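# Nock, draw past the clicker, and ease the bowstring down

## Task

Fit the arrow's nock onto the bowstring, pull the string back far enough that the clicker falls, and then let the string return slowly and under control instead of releasing it.

## Robot and tools

Robot: two arms, left_arm and right_arm, each with an identical five-finger right hand, so the hands are not mirror images. left_arm sits on the +y side. In the scene frame the origin is at table height midway between the nominal bases, +x points out over the table and +z points up. Actual bases: left_arm at (-0.070, +0.766, +0.009) m, right_arm at (+0.070, -0.531, +0.009) m, each turned slightly about z. Every pose, velocity and offset for an arm uses that arm's own base frame. Fixed cameras and the table use the scene frame.

Hand point: a spot 0.05 m in front of the palm and 0.15 m out from the wrist flange. Its +z runs along the straight fingers, +y comes out of the palm, and +x runs across the palm away from the thumb. Straight fingertips reach about 0.06-0.07 m past the point, and their line sits 0.06 m behind it along -y. A bracket on the little-finger side of the wrist can strike things. With the palm level, the wrist can hang as much as 0.13-0.25 m lower than the point.

Row layout (28 numbers, each in [-1, 1], always all 28 even when one arm is idle): left dx, dy, dz, rx, ry, rz; left little, ring, middle, index, thumb_bend, thumb_turn; left force_limit, speed; then the same 14 for the right arm. Pose numbers are offsets, not poses: they count from that arm's Hand target at the moment the action or move begins, along its base axes. 1.0 equals 0.6 m or 180 degrees, and rx, ry, rz form one rotation vector about the Hand target's position. Each row within an action is measured from that same starting point, and repeating an offset in a new call moves the arm further. Sending six zeros asks again for the current Hand target. Finger numbers are absolute targets: +1 open/straight, -1 closed/curled; thumb_turn +1 puts the thumb beside the palm, -1 opposite the fingers. force_limit maps -1 to about 0 N and +1 to 10 N (15 N for the two thumb motors). speed maps -1 to nearly still, reaching full speed at +0.48 and above. No value means 'unchanged': to keep a hand as it is, resend the eight hand numbers you last sent it (or, if none yet, its hand_measured plus hand_force_limit and hand_speed). A gentle grip closes at speed -0.94 or below. Thumb turned in front, the hand can hold objects about 0.035-0.065 m thick, handles down to 0.025 m.

Tools:
execute_actions(actions, cameras): actions is a list of actions, each a table of up to 15 rows, one per 1/30 s step; a short table repeats its final row. An empty actions list returns state plus all camera images. cameras takes names, ["all"] or [].
move(target, speed, blend, stop_force, zero, blocking, cameras): target is one 28-number row or up to 15 rows, all offsets from the same starting Hand targets. speed in m/s, 0.002 to 3.2, default 0.25 (turns up to twice that in rad/s), one value or one per target. blend in metres rounds corners in a list; 0 means stop at each. stop_force in N, 4 to 120, shared by both arms, ends an arm's path when its wrist sensor feels that much push against its travel; not usable with blocking=false, unreliable while the hand rotates, and best with slow motion. Give every target in a list identical hand numbers. zero (only with stop_force) resets the force baseline first, default true. blocking=false returns after about 0.5 s while motion continues. Paths are straight, do not avoid obstacles, and stop after 10 s.
wait(seconds 0-10, cameras): lets time pass holding commands.
stop(cameras): brakes a running move.
zoom_image(camera, region [x0, y0, x1, y1] in pixels, at most 504 by 504) on the newest image of cam_head_left, cam_head_right, cam_high, cam_left_wrist or cam_right_wrist.
show_instructions(): shows the reference picture(s).
zero_wrist_force(arm): rebaselines that arm's force sensor.
finished_scene(scene): ends scene 1 or 2; irreversible.

Results: end_effector_position (m), end_effector_quat_wxyz and velocities in the base frame; Hand target (where the next offsets count from; the hand often rests a little short of it); joint positions and torques; hand_measured, hand_stopped_by (moving, target, force, stalled, fault) and hand_load_n, six each in motor order; Wrist force and torque along the hand's axes, plus the peak since the last reading. A move adds a 'move:' line such as done, off_target, moving, held or fault, with limits like paced or held. MOTOR HOT warns of heating; at 85 °C the arm is braked for 30-60 s.

Cautions: a force near 150 N on an arm, or contact torque past the joint limits (wrists about 44 N m), freezes that arm for 10 s. Arms are stiff, so aiming even slightly beyond a firm contact can trigger that; approach slowly. Never let the arms or hands collide or grip each other. Keep paths away from an arm's own base. The controller clips orientation commands to 32 degrees from the measured one per step. Do not drop the arrow, knock anything off the table, or snap the string: lower it back under control. Objects may occasionally be nudged by outside pushes.

Each tool is called after "Emit:" as name([rows], argument=value, ...), one row to a line, values as JSON.

Reference images:

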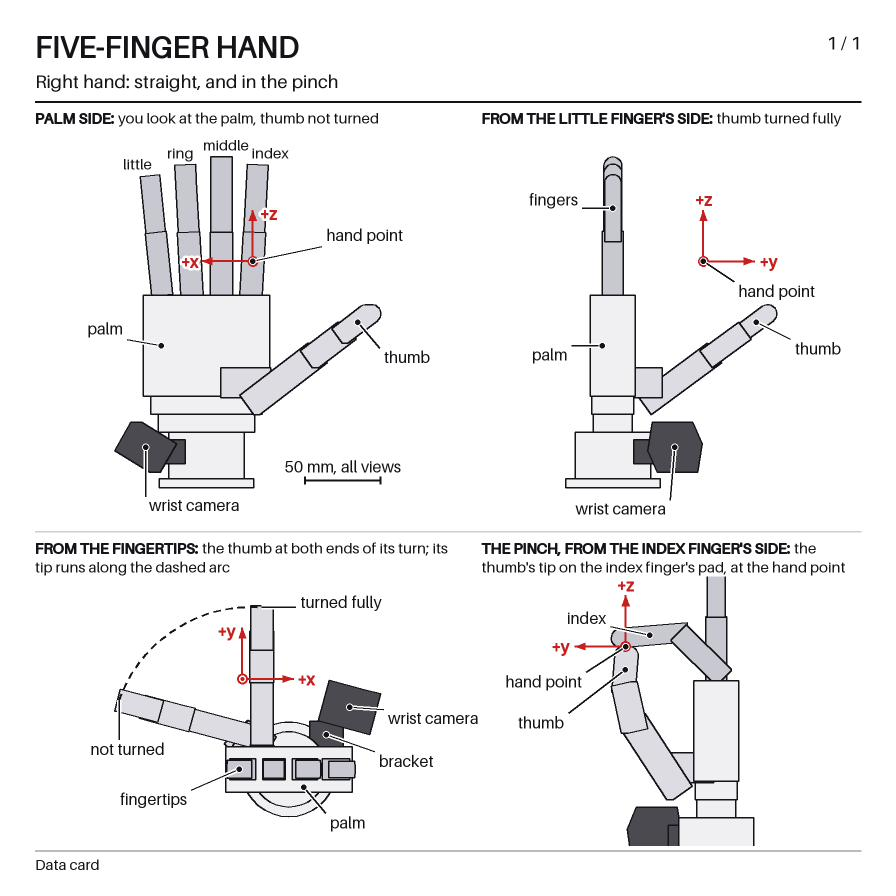

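## Session

Emit:
execute_actions(actions=[])

Scene clock: 0.00 s.
left_arm: end_effector_position=(-0.1132, +0.5443, +0.5801) hand_measured=(+1.000, +1.000, +1.000, +1.000, +1.000, +1.000) hand_load_n=(+0.0, +0.0, +0.0, +0.0, +0.0, +0.0) hand_stopped_by=(target, target, target, target, target, target) hand_force_limit=0.00 hand_speed=-0.80 end_effector_quat_wxyz=(+0.066, +0.729, -0.679, +0.055) | right_arm: end_effector_position=(+0.1129, -0.5286, +0.6776) hand_measured=(+1.000, +1.000, +1.000, +1.000, +1.000, +1.000) hand_load_n=(+0.0, +0.0, +0.0, +0.0, +0.0, +0.0) hand_stopped_by=(target, target, target, target, target, target) hand_force_limit=0.00 hand_speed=-0.80 end_effector_quat_wxyz=(+0.055, +0.712, +0.698, +0.042)
Joint positions: left_arm=[1.344 -1.429 1.359 1.81 1.601 -1.865] | right_arm=[-1.897 -1.531 1.287 1.838 1.435 -1.879]
Joint velocities: within noise
Joint torques (N m): no reading
Wrist force (N): no reading
Wrist torque (N m): no reading
Wrist force, peak (N): no reading
Hand target: left_arm -0.1132, +0.5443, +0.5801; +0.066, +0.729, -0.679, +0.055 | right_arm +0.1129, -0.5286, +0.6776; +0.055, +0.712, +0.698, +0.042

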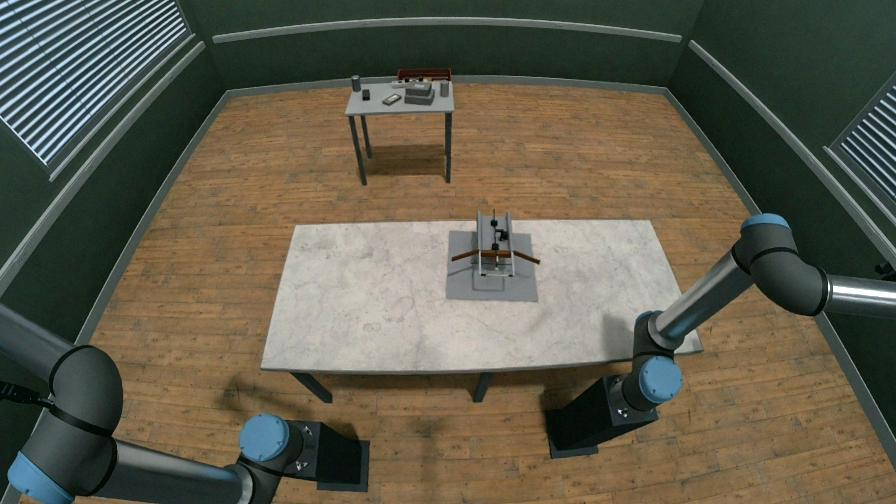

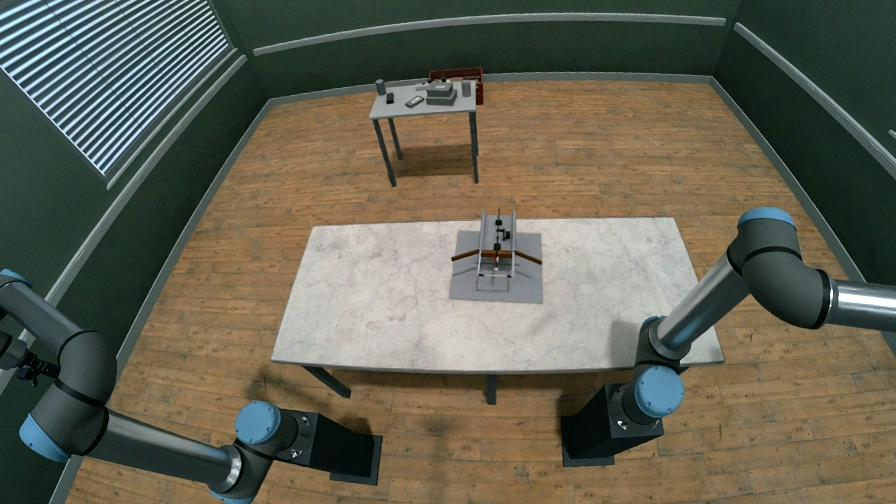

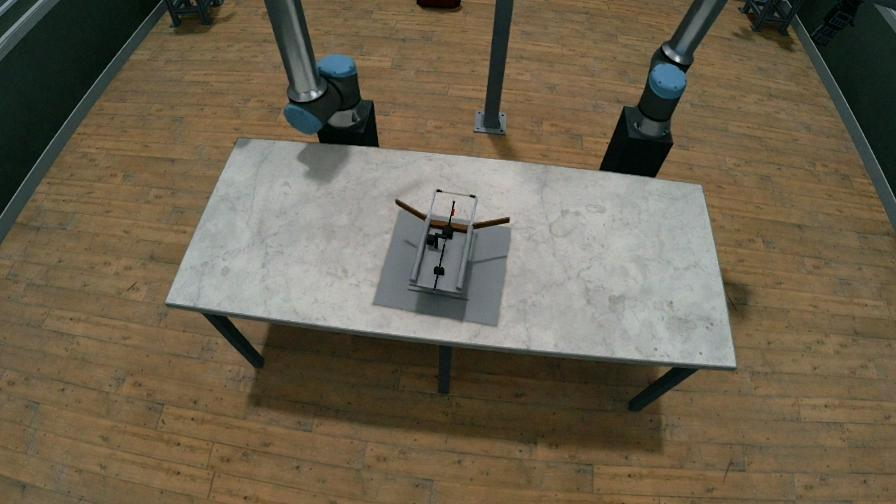

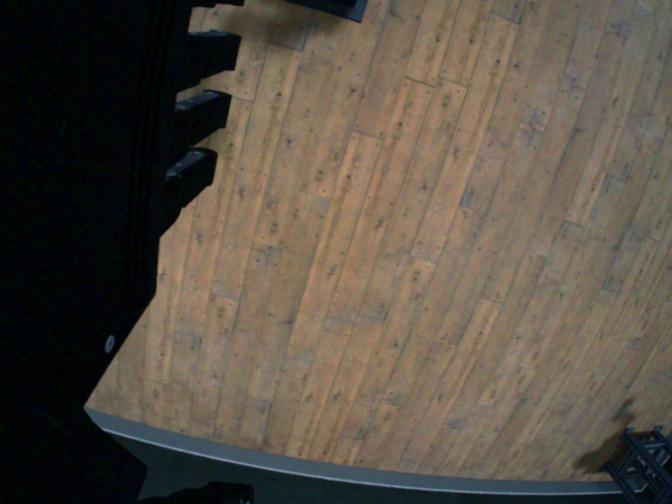

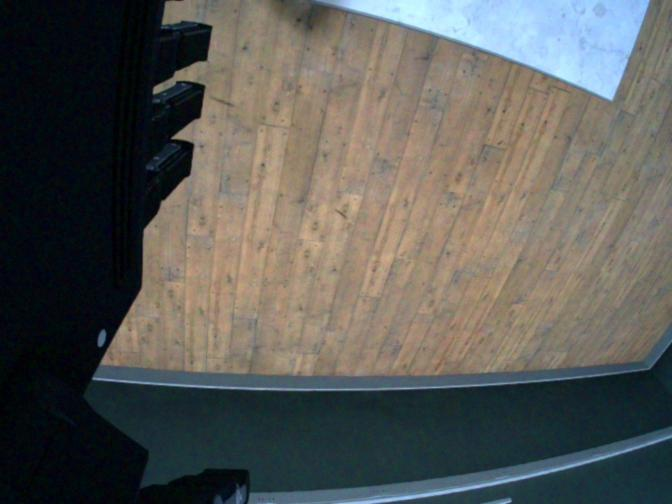

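Emit:
zoom_image(camera="cam_high", region=[370, 170, 530, 330])

Emit:
zoom_image(camera="cam_head_left", region=[430, 190, 560, 310])

Emit:
zoom_image(camera="cam_head_right", region=[430, 190, 560, 310])

Emit:
zoom_image(camera="cam_high", region=[410, 180, 490, 260])

Scaled by 3.150 from the camera's 896x504 image, which has a finer 1280x720 frame.

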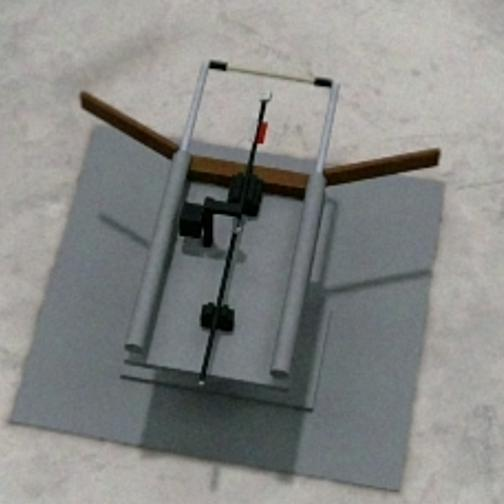

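Scaled by 3.877 from the camera's 896x504 image, which has a finer 1280x720 frame.

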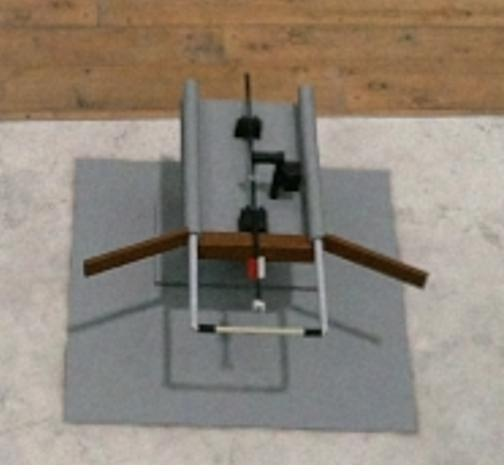

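Scaled by 3.877 from the camera's 896x504 image, which has a finer 1280x720 frame.

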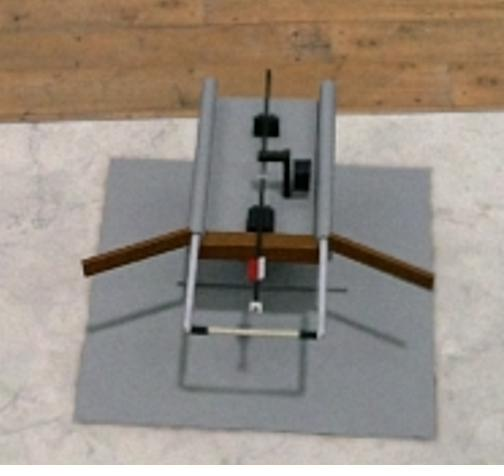

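Scaled by 6.300 from the camera's 896x504 image, which has a finer 1280x720 frame.

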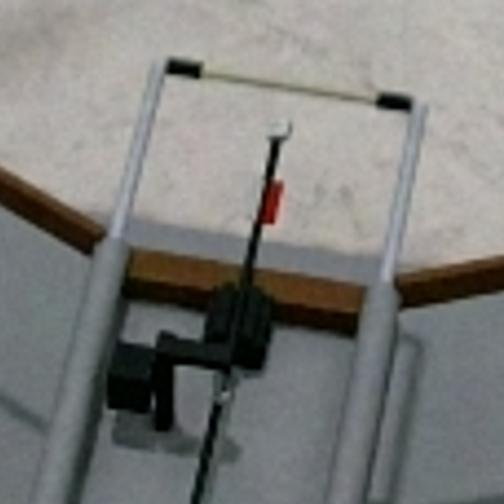

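Emit:
move(target=[0,0,0,0,0,0,1,1,1,1,1,1,0,-0.8, 0.645,0.548,-0.129,-0.034,0.005,0.498,1,1,1,1,1,1,0,-0.8], speed=0.5)

Emit:
move(target=[0,0,0,0,0,0,1,1,1,1,1,1,0,-0.8, -0.32,0.85,-0.25,-0.0347,0.0047,0.5045,1,1,1,1,1,1,0,-0.8], speed=0.5, cameras=["all"])

Scene clock: 123.33 s.
left_arm: end_effector_position=(-0.1132, +0.5443, +0.5801) hand_measured=(+1.000, +1.000, +1.000, +1.000, +1.000, +1.000) hand_load_n=(+0.0, +0.0, +0.0, +0.0, +0.0, +0.0) hand_stopped_by=(target, target, target, target, target, target) hand_force_limit=0.00 hand_speed=-0.80 end_effector_quat_wxyz=(+0.066, +0.729, -0.679, +0.055) | right_arm: end_effector_position=(+0.4999, -0.1999, +0.6002) hand_measured=(+1.000, +1.000, +1.000, +1.000, +1.000, +1.000) hand_load_n=(+0.0, +0.0, +0.0, +0.0, +0.0, +0.0) hand_stopped_by=(target, target, target, target, target, target) hand_force_limit=0.00 hand_speed=-0.80 end_effector_quat_wxyz=(+0.039, +0.010, +0.999, +0.030)
Joint positions: left_arm=[1.344 -1.429 1.359 1.81 1.601 -1.865] | right_arm=[-0.89 -1.493 1.372 1.688 1.472 -2.44]
Joint torques (N m): left_arm=[1.79 -49.23 -39.68 4.53 -0.69 0.27] | right_arm=[17.39 -21.65 -48.94 2.95 2.86 -1.8]
Wrist force (N): left_arm=[0.2 -0.1 -0.2] | right_arm=[0.1 0.0 -0.4]
Wrist torque (N m): left_arm=[-0.02 -0.01 0.00] | right_arm=[0.05 -0.01 0.12]
Wrist force, peak (N): left_arm=[1.0 -0.9 0.4] | right_arm=[-1.6 1.1 0.8]
Hand target: left_arm -0.1132, +0.5443, +0.5801; +0.066, +0.729, -0.679, +0.055 | right_arm +0.4999, -0.1998, +0.6002; +0.039, +0.010, +0.999, +0.030
Off the commanded pose: left_arm 0.000 m, 0 deg | right_arm 0.000 m, 0 deg.
move: done

Scene clock: 125.67 s.
left_arm: end_effector_position=(-0.1132, +0.5443, +0.5801) hand_measured=(+1.000, +1.000, +1.000, +1.000, +1.000, +1.000) hand_load_n=(+0.0, +0.0, +0.0, +0.0, +0.0, +0.0) hand_stopped_by=(target, target, target, target, target, target) hand_force_limit=0.00 hand_speed=-0.80 end_effector_quat_wxyz=(+0.066, +0.729, -0.679, +0.055) | right_arm: end_effector_position=(+0.3079, +0.3101, +0.4502) hand_measured=(+1.000, +1.000, +1.000, +1.000, +1.000, +1.000) hand_load_n=(+0.0, +0.0, +0.0, +0.0, +0.0, +0.0) hand_stopped_by=(target, target, target, target, target, target) hand_force_limit=0.00 hand_speed=-0.80 end_effector_quat_wxyz=(+0.000, +0.705, -0.709, +0.000)
Joint positions: left_arm=[1.344 -1.429 1.359 1.81 1.601 -1.865] | right_arm=[0.262 -1.602 1.735 1.438 1.571 -2.875]
Joint torques (N m): left_arm=[0.84 -48.9 -40.53 4.26 -0.31 0.42] | right_arm=[15.33 -10.42 -49.46 -0.03 2.59 2.76]
Wrist force (N): left_arm=[0.8 -0.2 0.0] | right_arm=[-0.6 0.0 -0.3]
Wrist torque (N m): left_arm=[-0.04 -0.12 0.04] | right_arm=[0.02 0.08 -0.03]
Wrist force, peak (N): left_arm=[1.2 0.0 -0.2] | right_arm=[-2.5 0.5 0.4]
Hand target: left_arm -0.1132, +0.5443, +0.5801; +0.066, +0.729, -0.679, +0.055 | right_arm +0.3079, +0.3102, +0.4502; +0.000, +0.706, -0.709, +0.000
Off the commanded pose: left_arm 0.000 m, 0 deg | right_arm 0.000 m, 0 deg.
move: done

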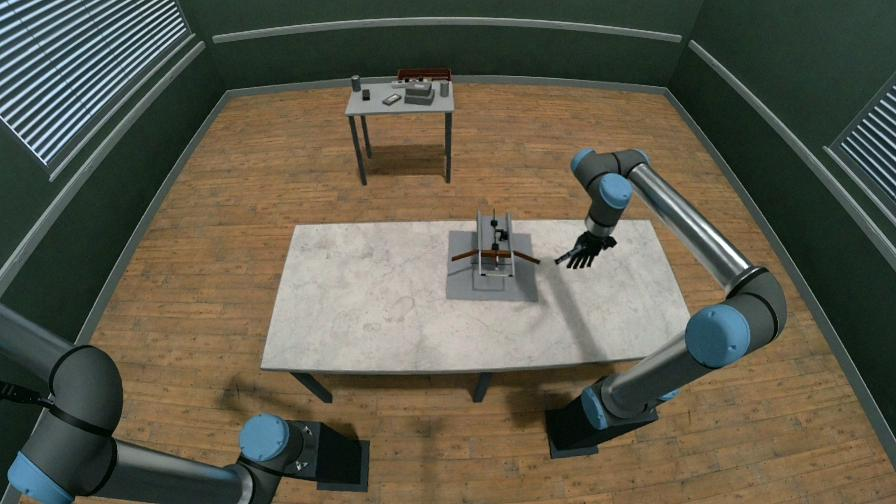

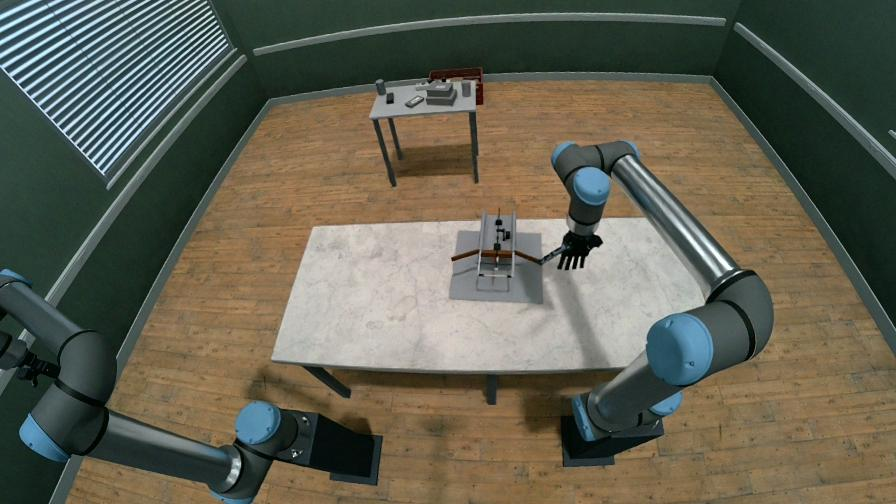

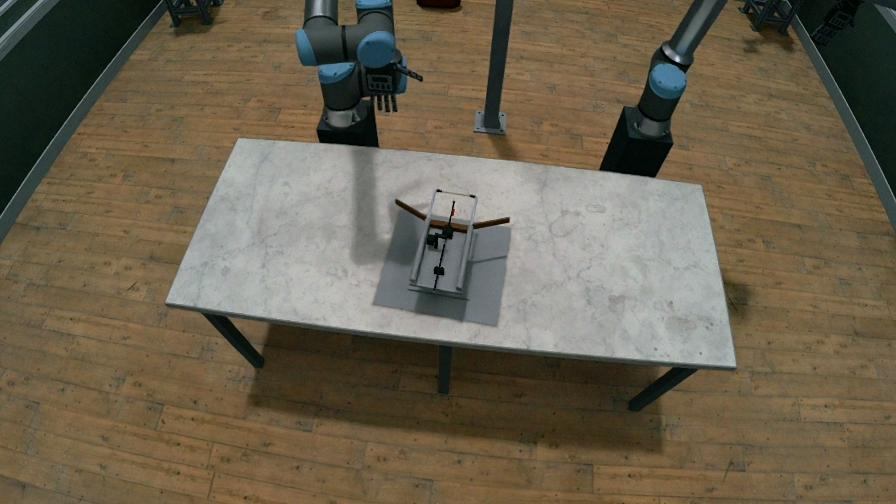

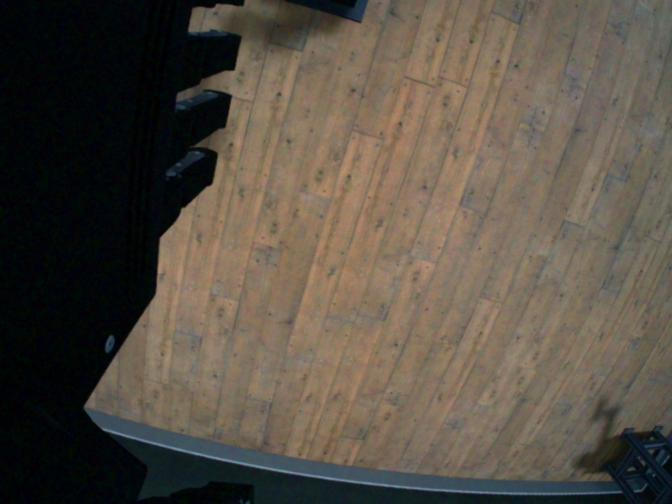

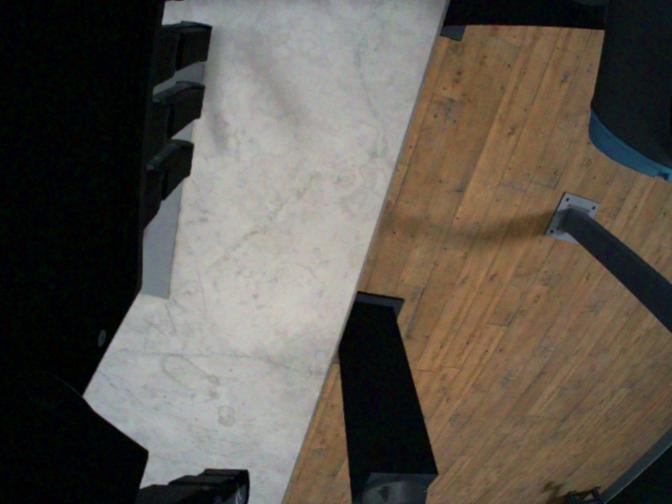

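Emit:
zoom_image(camera="cam_head_left", region=[540, 210, 640, 290])

Emit:
zoom_image(camera="cam_head_right", region=[530, 210, 630, 290])

Emit:
zoom_image(camera="cam_high", region=[340, 40, 440, 120])

Scaled by 5.040 from the camera's 896x504 image, which has a finer 1280x720 frame.

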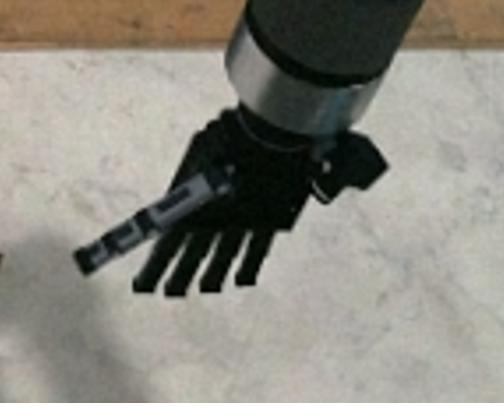

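Scaled by 5.040 from the camera's 896x504 image, which has a finer 1280x720 frame.

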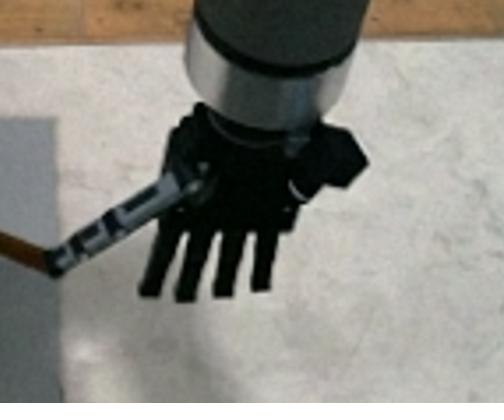

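Scaled by 5.040 from the camera's 896x504 image, which has a finer 1280x720 frame.

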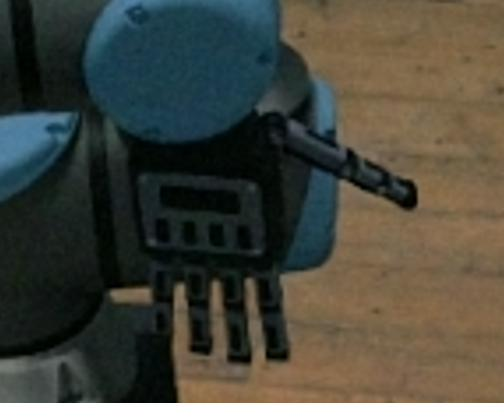

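Emit:
move(target=[0,0,0,0,0,0,1,1,1,1,1,1,0,-0.8, 0.2715,0.1857,0.068,0,0,0,1,1,1,1,1,1,0,-0.8], speed=0.4, cameras=["cam_head_left","cam_head_right","cam_high","cam_right_wrist"])

Emit:
zoom_image(camera="cam_head_left", region=[430, 190, 560, 310])

Emit:
zoom_image(camera="cam_high", region=[370, 110, 530, 270])

Emit:
zoom_image(camera="cam_head_right", region=[430, 190, 560, 310])

Scene clock: 161.23 s.
left_arm: end_effector_position=(-0.1132, +0.5443, +0.5801) hand_measured=(+1.000, +1.000, +1.000, +1.000, +1.000, +1.000) hand_load_n=(+0.0, -0.5, +0.0, +0.0, +0.0, +0.0) hand_stopped_by=(target, target, target, target, target, target) hand_force_limit=0.00 hand_speed=-0.80 end_effector_quat_wxyz=(+0.066, +0.729, -0.679, +0.055) | right_arm: end_effector_position=(+0.4708, +0.4216, +0.4910) hand_measured=(+1.000, +1.000, +1.000, +1.000, +1.000, +1.000) hand_load_n=(+0.0, +0.0, +0.0, +0.0, +0.0, +0.0) hand_stopped_by=(target, target, target, target, target, target) hand_force_limit=0.00 hand_speed=-0.80 end_effector_quat_wxyz=(+0.000, +0.706, -0.709, +0.000)
Joint positions: left_arm=[1.344 -1.429 1.359 1.81 1.601 -1.865] | right_arm=[0.367 -1.266 1.278 1.558 1.571 -2.77]
Joint torques (N m): left_arm=[0.53 -48.38 -40.11 4.57 -0.21 0.41] | right_arm=[16.09 -40.64 -49.71 7.63 2.85 3.15]
Wrist force (N): left_arm=[0.6 -0.2 0.0] | right_arm=[-0.2 0.0 -0.1]
Wrist torque (N m): left_arm=[-0.04 -0.09 0.03] | right_arm=[0.01 0.02 -0.01]
Wrist force, peak (N): left_arm=[1.2 -0.8 -0.1] | right_arm=[-1.4 -1.6 -0.3]
Hand target: left_arm -0.1132, +0.5443, +0.5801; +0.066, +0.729, -0.679, +0.055 | right_arm +0.4708, +0.4216, +0.4910; +0.000, +0.706, -0.709, +0.000
Off the commanded pose: left_arm 0.000 m, 0 deg | right_arm 0.000 m, 0 deg.
move: done
Images, in order (width x height): cam_head_left 896x504, cam_head_right 896x504, cam_high 896x504, cam_right_wrist 672x504.

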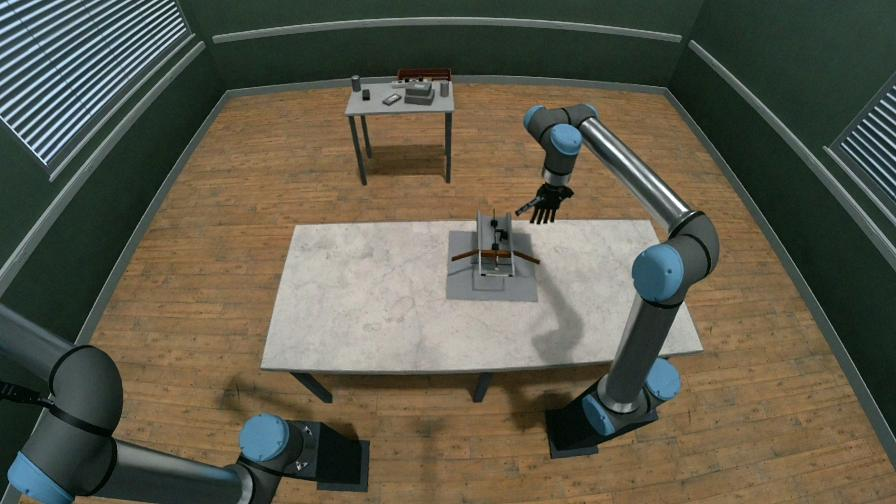

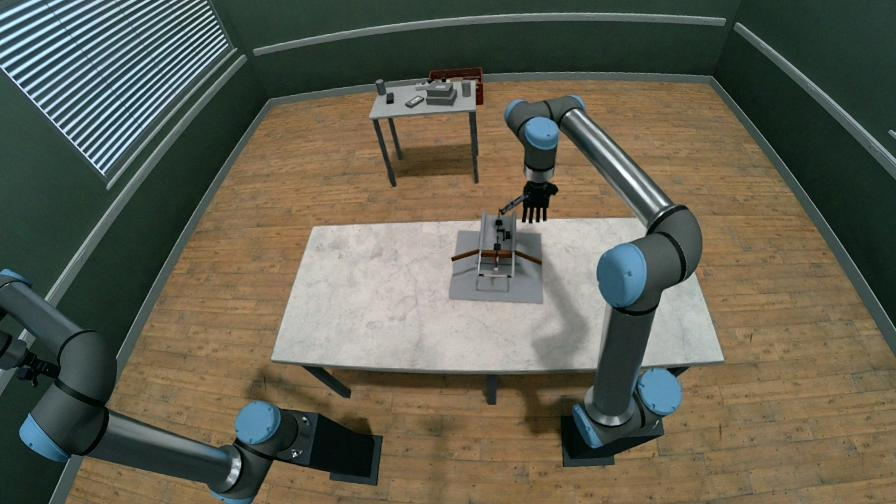

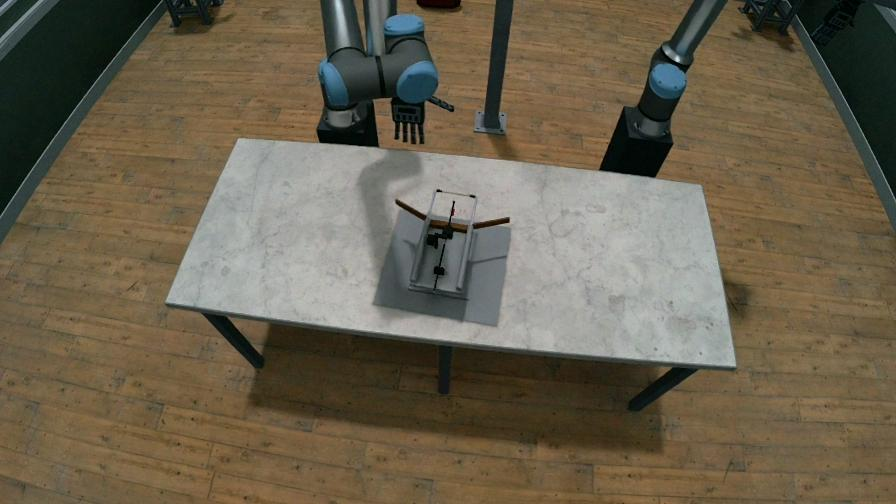

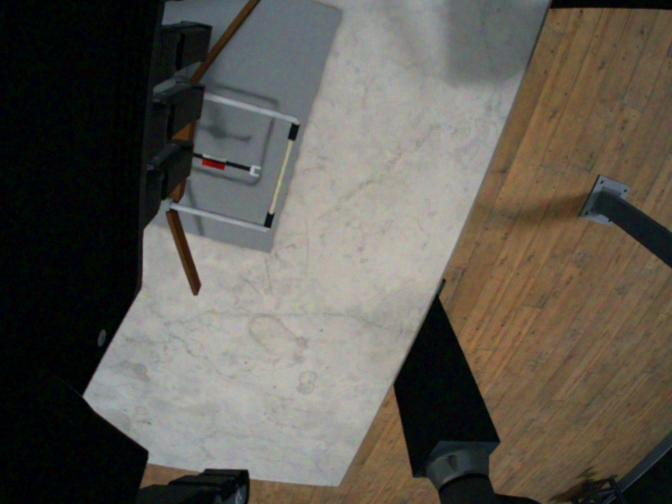

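Scaled by 3.877 from the camera's 896x504 image, which has a finer 1280x720 frame.

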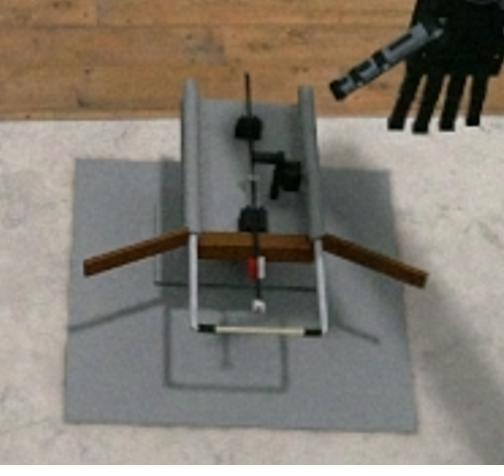

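Scaled by 3.150 from the camera's 896x504 image, which has a finer 1280x720 frame.

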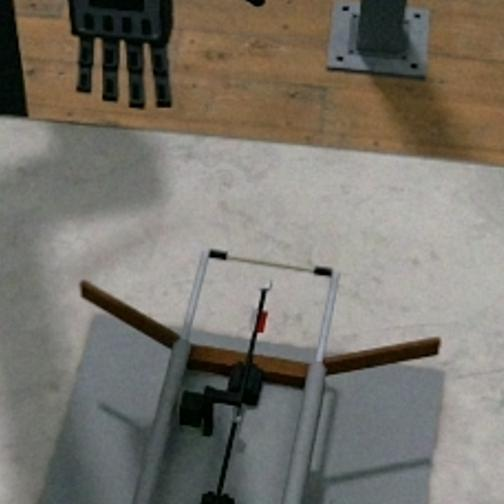

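Scaled by 3.877 from the camera's 896x504 image, which has a finer 1280x720 frame.

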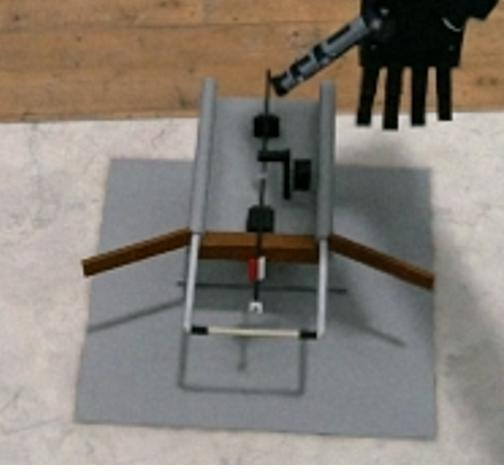

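Emit:
zoom_image(camera="cam_right_wrist", region=[160, 60, 340, 240])

Emit:
zoom_image(camera="cam_right_wrist", region=[180, 110, 310, 220])

Scaled by 2.800 from the camera's 672x504 image, which has a finer 960x720 frame.

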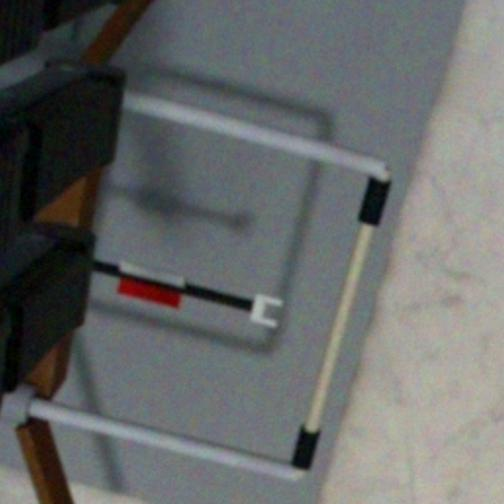

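Scaled by 3.877 from the camera's 672x504 image, which has a finer 960x720 frame.

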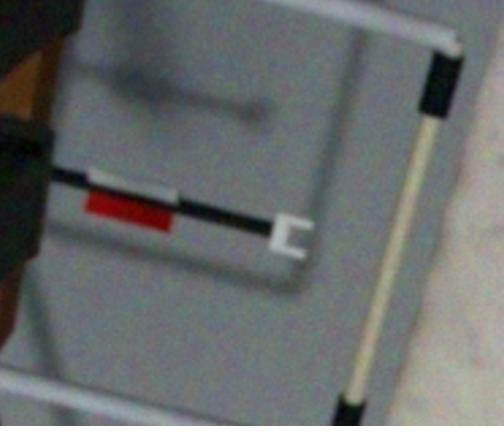

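Emit:
move(target=[0,0,0,0,0,0,1,1,1,1,1,1,0,-0.8, 0.1327,0.036,-0.2333,0,0,0,1,1,1,1,1,1,0,-0.8], speed=0.3, cameras=["cam_head_left","cam_high","cam_right_wrist"])

Emit:
zoom_image(camera="cam_right_wrist", region=[180, 60, 400, 220])

Scene clock: 332.13 s.
left_arm: end_effector_position=(-0.1132, +0.5443, +0.5801) hand_measured=(+1.000, +1.000, +1.000, +1.000, +1.000, +1.000) hand_load_n=(+0.0, +0.0, +0.0, +0.0, +0.0, +0.0) hand_stopped_by=(target, target, target, target, target, target) hand_force_limit=0.00 hand_speed=-0.80 end_effector_quat_wxyz=(+0.066, +0.729, -0.679, +0.055) | right_arm: end_effector_position=(+0.5504, +0.4432, +0.3511) hand_measured=(+1.000, +1.000, +1.000, +1.000, +1.000, +1.000) hand_load_n=(+0.0, +0.0, +0.0, +0.0, +0.0, +0.0) hand_stopped_by=(target, target, target, target, target, target) hand_force_limit=0.00 hand_speed=-0.80 end_effector_quat_wxyz=(+0.000, +0.706, -0.709, +0.000)
Joint positions: left_arm=[1.344 -1.429 1.359 1.81 1.601 -1.865] | right_arm=[0.355 -1.106 1.3 1.376 1.571 -2.782]
Joint torques (N m): left_arm=[-0.41 -47.71 -40.54 4.51 -0.18 0.48] | right_arm=[-9.61 -49.47 -47.84 -0.03 -2.16 -1.49]
Wrist force (N): left_arm=[0.6 0.1 -0.2] | right_arm=[-0.5 0.0 -0.2]
Wrist torque (N m): left_arm=[0.00 -0.08 0.04] | right_arm=[0.00 0.08 0.09]
Wrist force, peak (N): left_arm=[1.3 -0.2 -0.4] | right_arm=[-0.3 -1.1 1.6]
Hand target: left_arm -0.1132, +0.5443, +0.5801; +0.066, +0.729, -0.679, +0.055 | right_arm +0.5505, +0.4432, +0.3510; +0.000, +0.706, -0.709, +0.000
Off the commanded pose: left_arm 0.000 m, 0 deg | right_arm 0.000 m, 0 deg.
move: done
Images, in order (width x height): cam_head_left 896x504, cam_high 896x504, cam_right_wrist 672x504.

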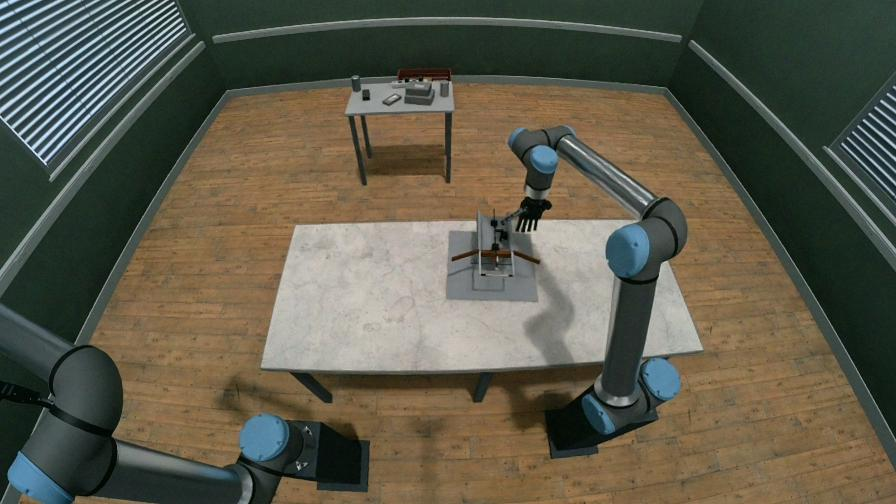

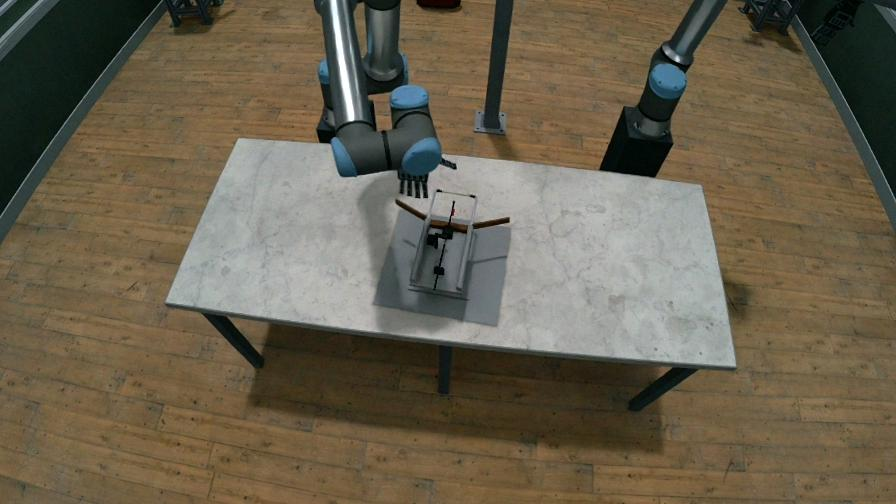

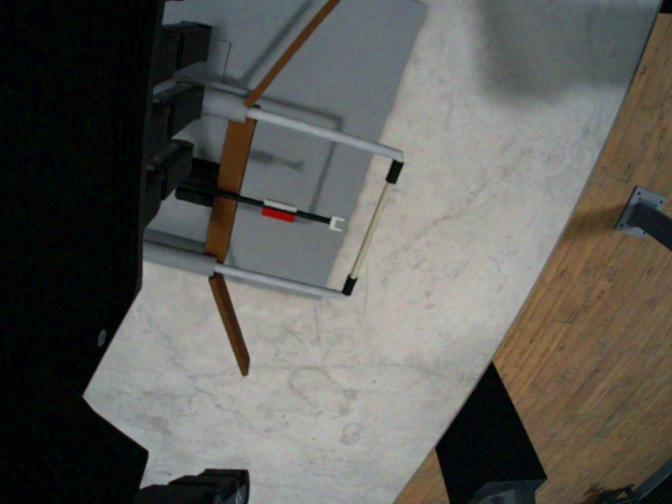

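Scaled by 2.291 from the camera's 672x504 image, which has a finer 960x720 frame.

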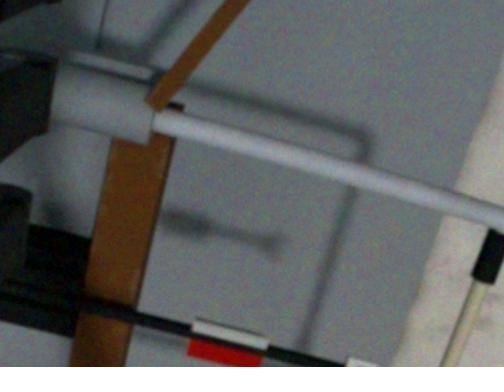

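Emit:
zoom_image(camera="cam_right_wrist", region=[250, 180, 360, 260])

Emit:
zoom_image(camera="cam_right_wrist", region=[320, 140, 420, 300])

Emit:
zoom_image(camera="cam_head_left", region=[460, 195, 560, 285])

Emit:
zoom_image(camera="cam_high", region=[390, 160, 490, 240])

Scaled by 4.582 from the camera's 672x504 image, which has a finer 960x720 frame.

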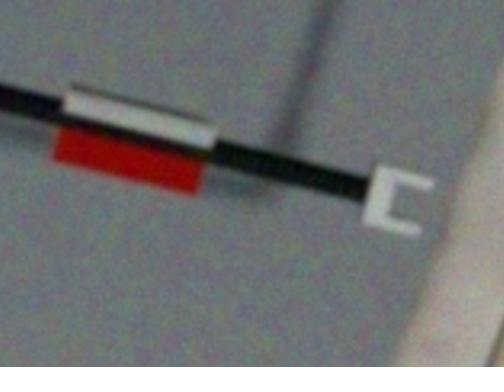

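Scaled by 3.150 from the camera's 672x504 image, which has a finer 960x720 frame.

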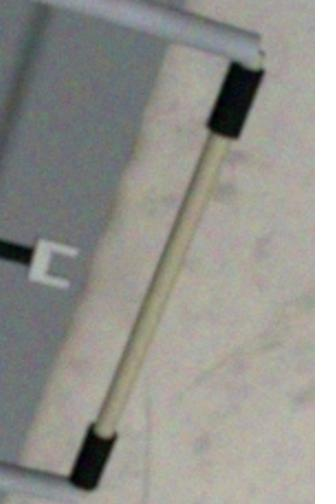

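Scaled by 5.040 from the camera's 896x504 image, which has a finer 1280x720 frame.

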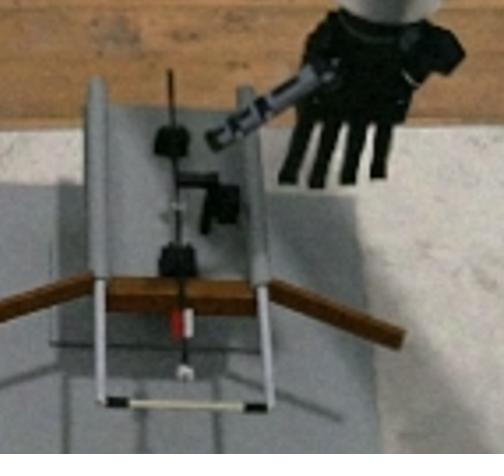

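Scaled by 5.040 from the camera's 896x504 image, which has a finer 1280x720 frame.

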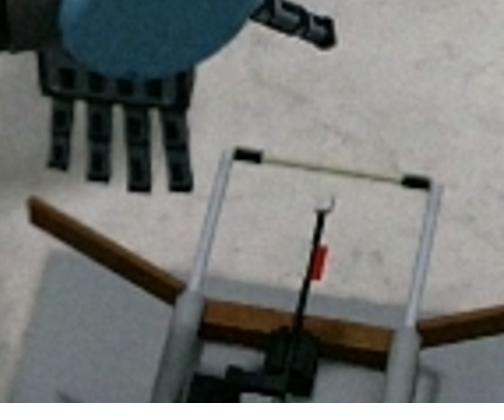

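Emit:
zoom_image(camera="cam_right_wrist", region=[120, 0, 280, 240])

Scaled by 2.100 from the camera's 672x504 image, which has a finer 960x720 frame.

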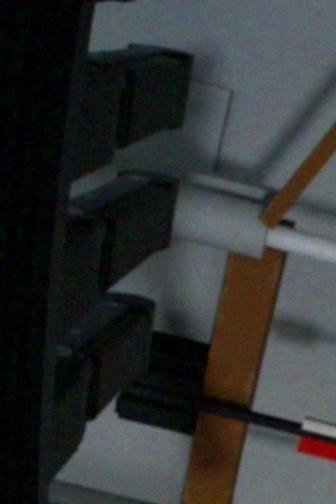

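Emit:
move(target=[0,0,0,0,0,0,1,1,1,1,1,1,0,-0.8, -0.0813,0.1325,-0.1,0,0,-0.0142,-1,-1,-1,1,1,1,0,0], speed=0.2, cameras=["cam_head_left","cam_head_right","cam_high","cam_right_wrist"])

Emit:
zoom_image(camera="cam_right_wrist", region=[140, 60, 360, 280])

Emit:
zoom_image(camera="cam_head_left", region=[460, 205, 550, 295])

Emit:
zoom_image(camera="cam_high", region=[410, 170, 490, 250])

Emit:
zoom_image(camera="cam_head_right", region=[460, 205, 550, 295])

Scene clock: 429.50 s.
left_arm: end_effector_position=(-0.1132, +0.5443, +0.5801) hand_measured=(+1.000, +1.000, +1.000, +1.000, +1.000, +1.000) hand_load_n=(+0.0, +0.0, +0.0, +0.0, +0.0, +0.0) hand_stopped_by=(target, target, target, target, target, target) hand_force_limit=0.00 hand_speed=-0.80 end_effector_quat_wxyz=(+0.066, +0.729, -0.679, +0.055) | right_arm: end_effector_position=(+0.5017, +0.5226, +0.2911) hand_measured=(-1.000, -1.000, -1.000, +1.000, +1.000, +1.000) hand_load_n=(+0.0, +0.5, +0.0, +0.0, +0.0, +0.0) hand_stopped_by=(target, target, target, target, target, target) hand_force_limit=0.00 hand_speed=0.00 end_effector_quat_wxyz=(+0.000, +0.690, -0.724, +0.000)
Joint positions: left_arm=[1.344 -1.429 1.359 1.81 1.601 -1.865] | right_arm=[0.481 -1.07 1.354 1.287 1.571 -2.611]
Joint torques (N m): left_arm=[-1.1 -49.17 -40.05 4.6 -0.72 0.11] | right_arm=[18.26 -49.69 -29.26 0.31 2.4 2.92]
Wrist force (N): left_arm=[0.4 -0.2 -0.2] | right_arm=[-0.5 -0.1 0.0]
Wrist torque (N m): left_arm=[-0.03 -0.05 0.02] | right_arm=[0.01 0.07 -0.02]
Wrist force, peak (N): left_arm=[0.9 -0.7 -0.3] | right_arm=[-1.2 0.9 0.8]
Hand target: left_arm -0.1132, +0.5443, +0.5801; +0.066, +0.729, -0.679, +0.055 | right_arm +0.5017, +0.5227, +0.2910; +0.000, +0.690, -0.724, +0.000
Off the commanded pose: left_arm 0.000 m, 0 deg | right_arm 0.000 m, 0 deg.
move: done
Images, in order (width x height): cam_head_left 896x504, cam_head_right 896x504, cam_high 896x504, cam_right_wrist 672x504.

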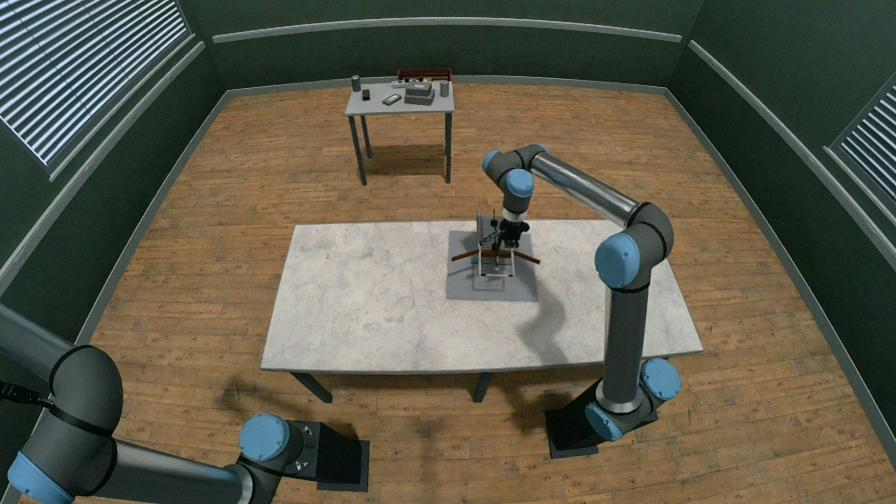

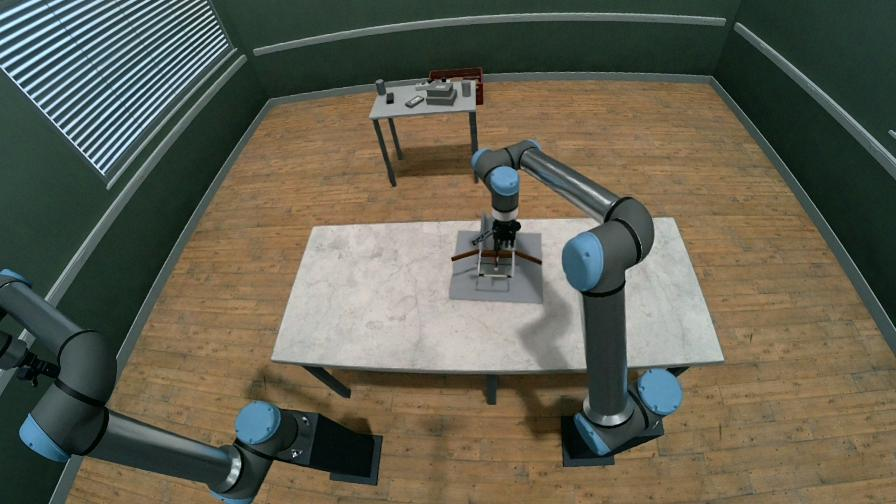

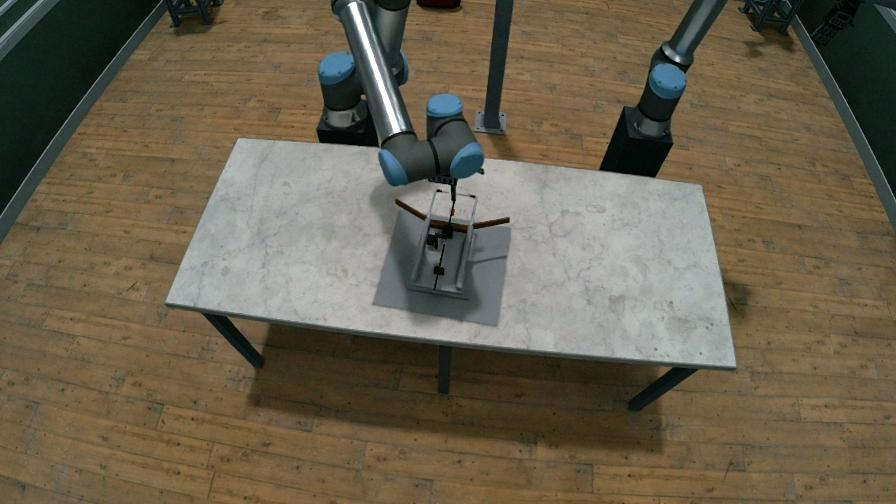

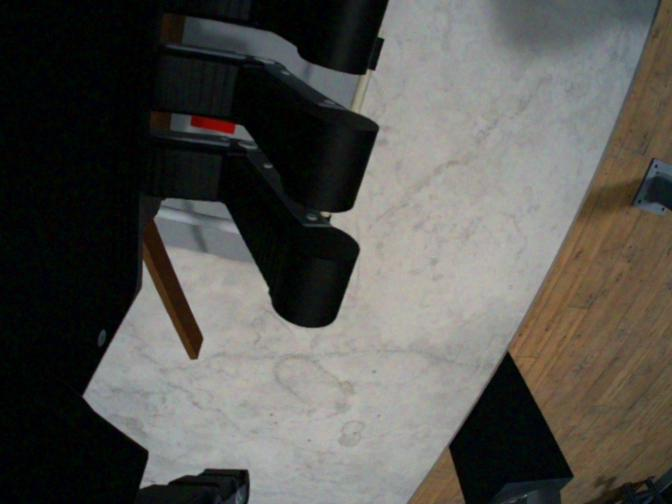

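Scaled by 2.291 from the camera's 672x504 image, which has a finer 960x720 frame.

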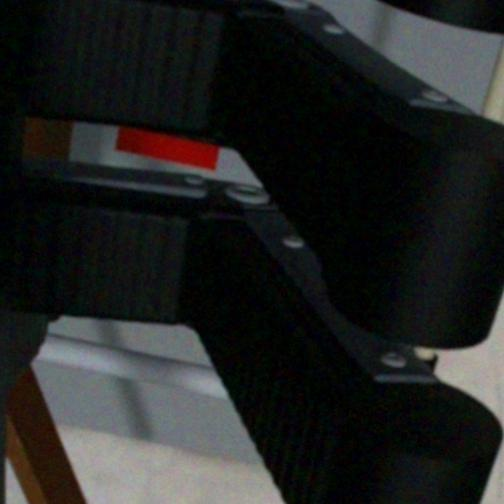

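Scaled by 5.600 from the camera's 896x504 image, which has a finer 1280x720 frame.

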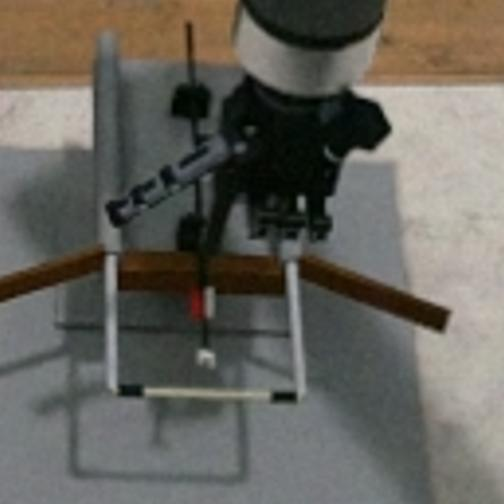

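Scaled by 6.300 from the camera's 896x504 image, which has a finer 1280x720 frame.

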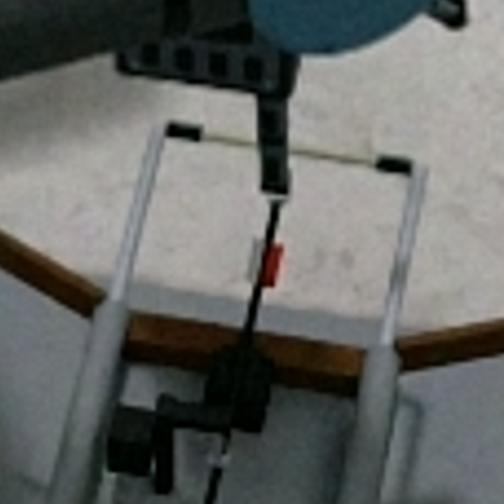

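Scaled by 5.600 from the camera's 896x504 image, which has a finer 1280x720 frame.

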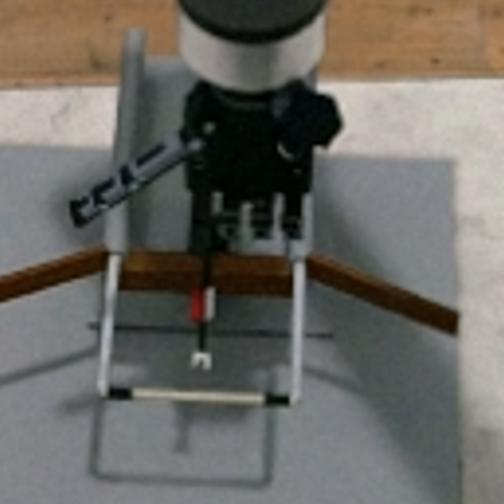

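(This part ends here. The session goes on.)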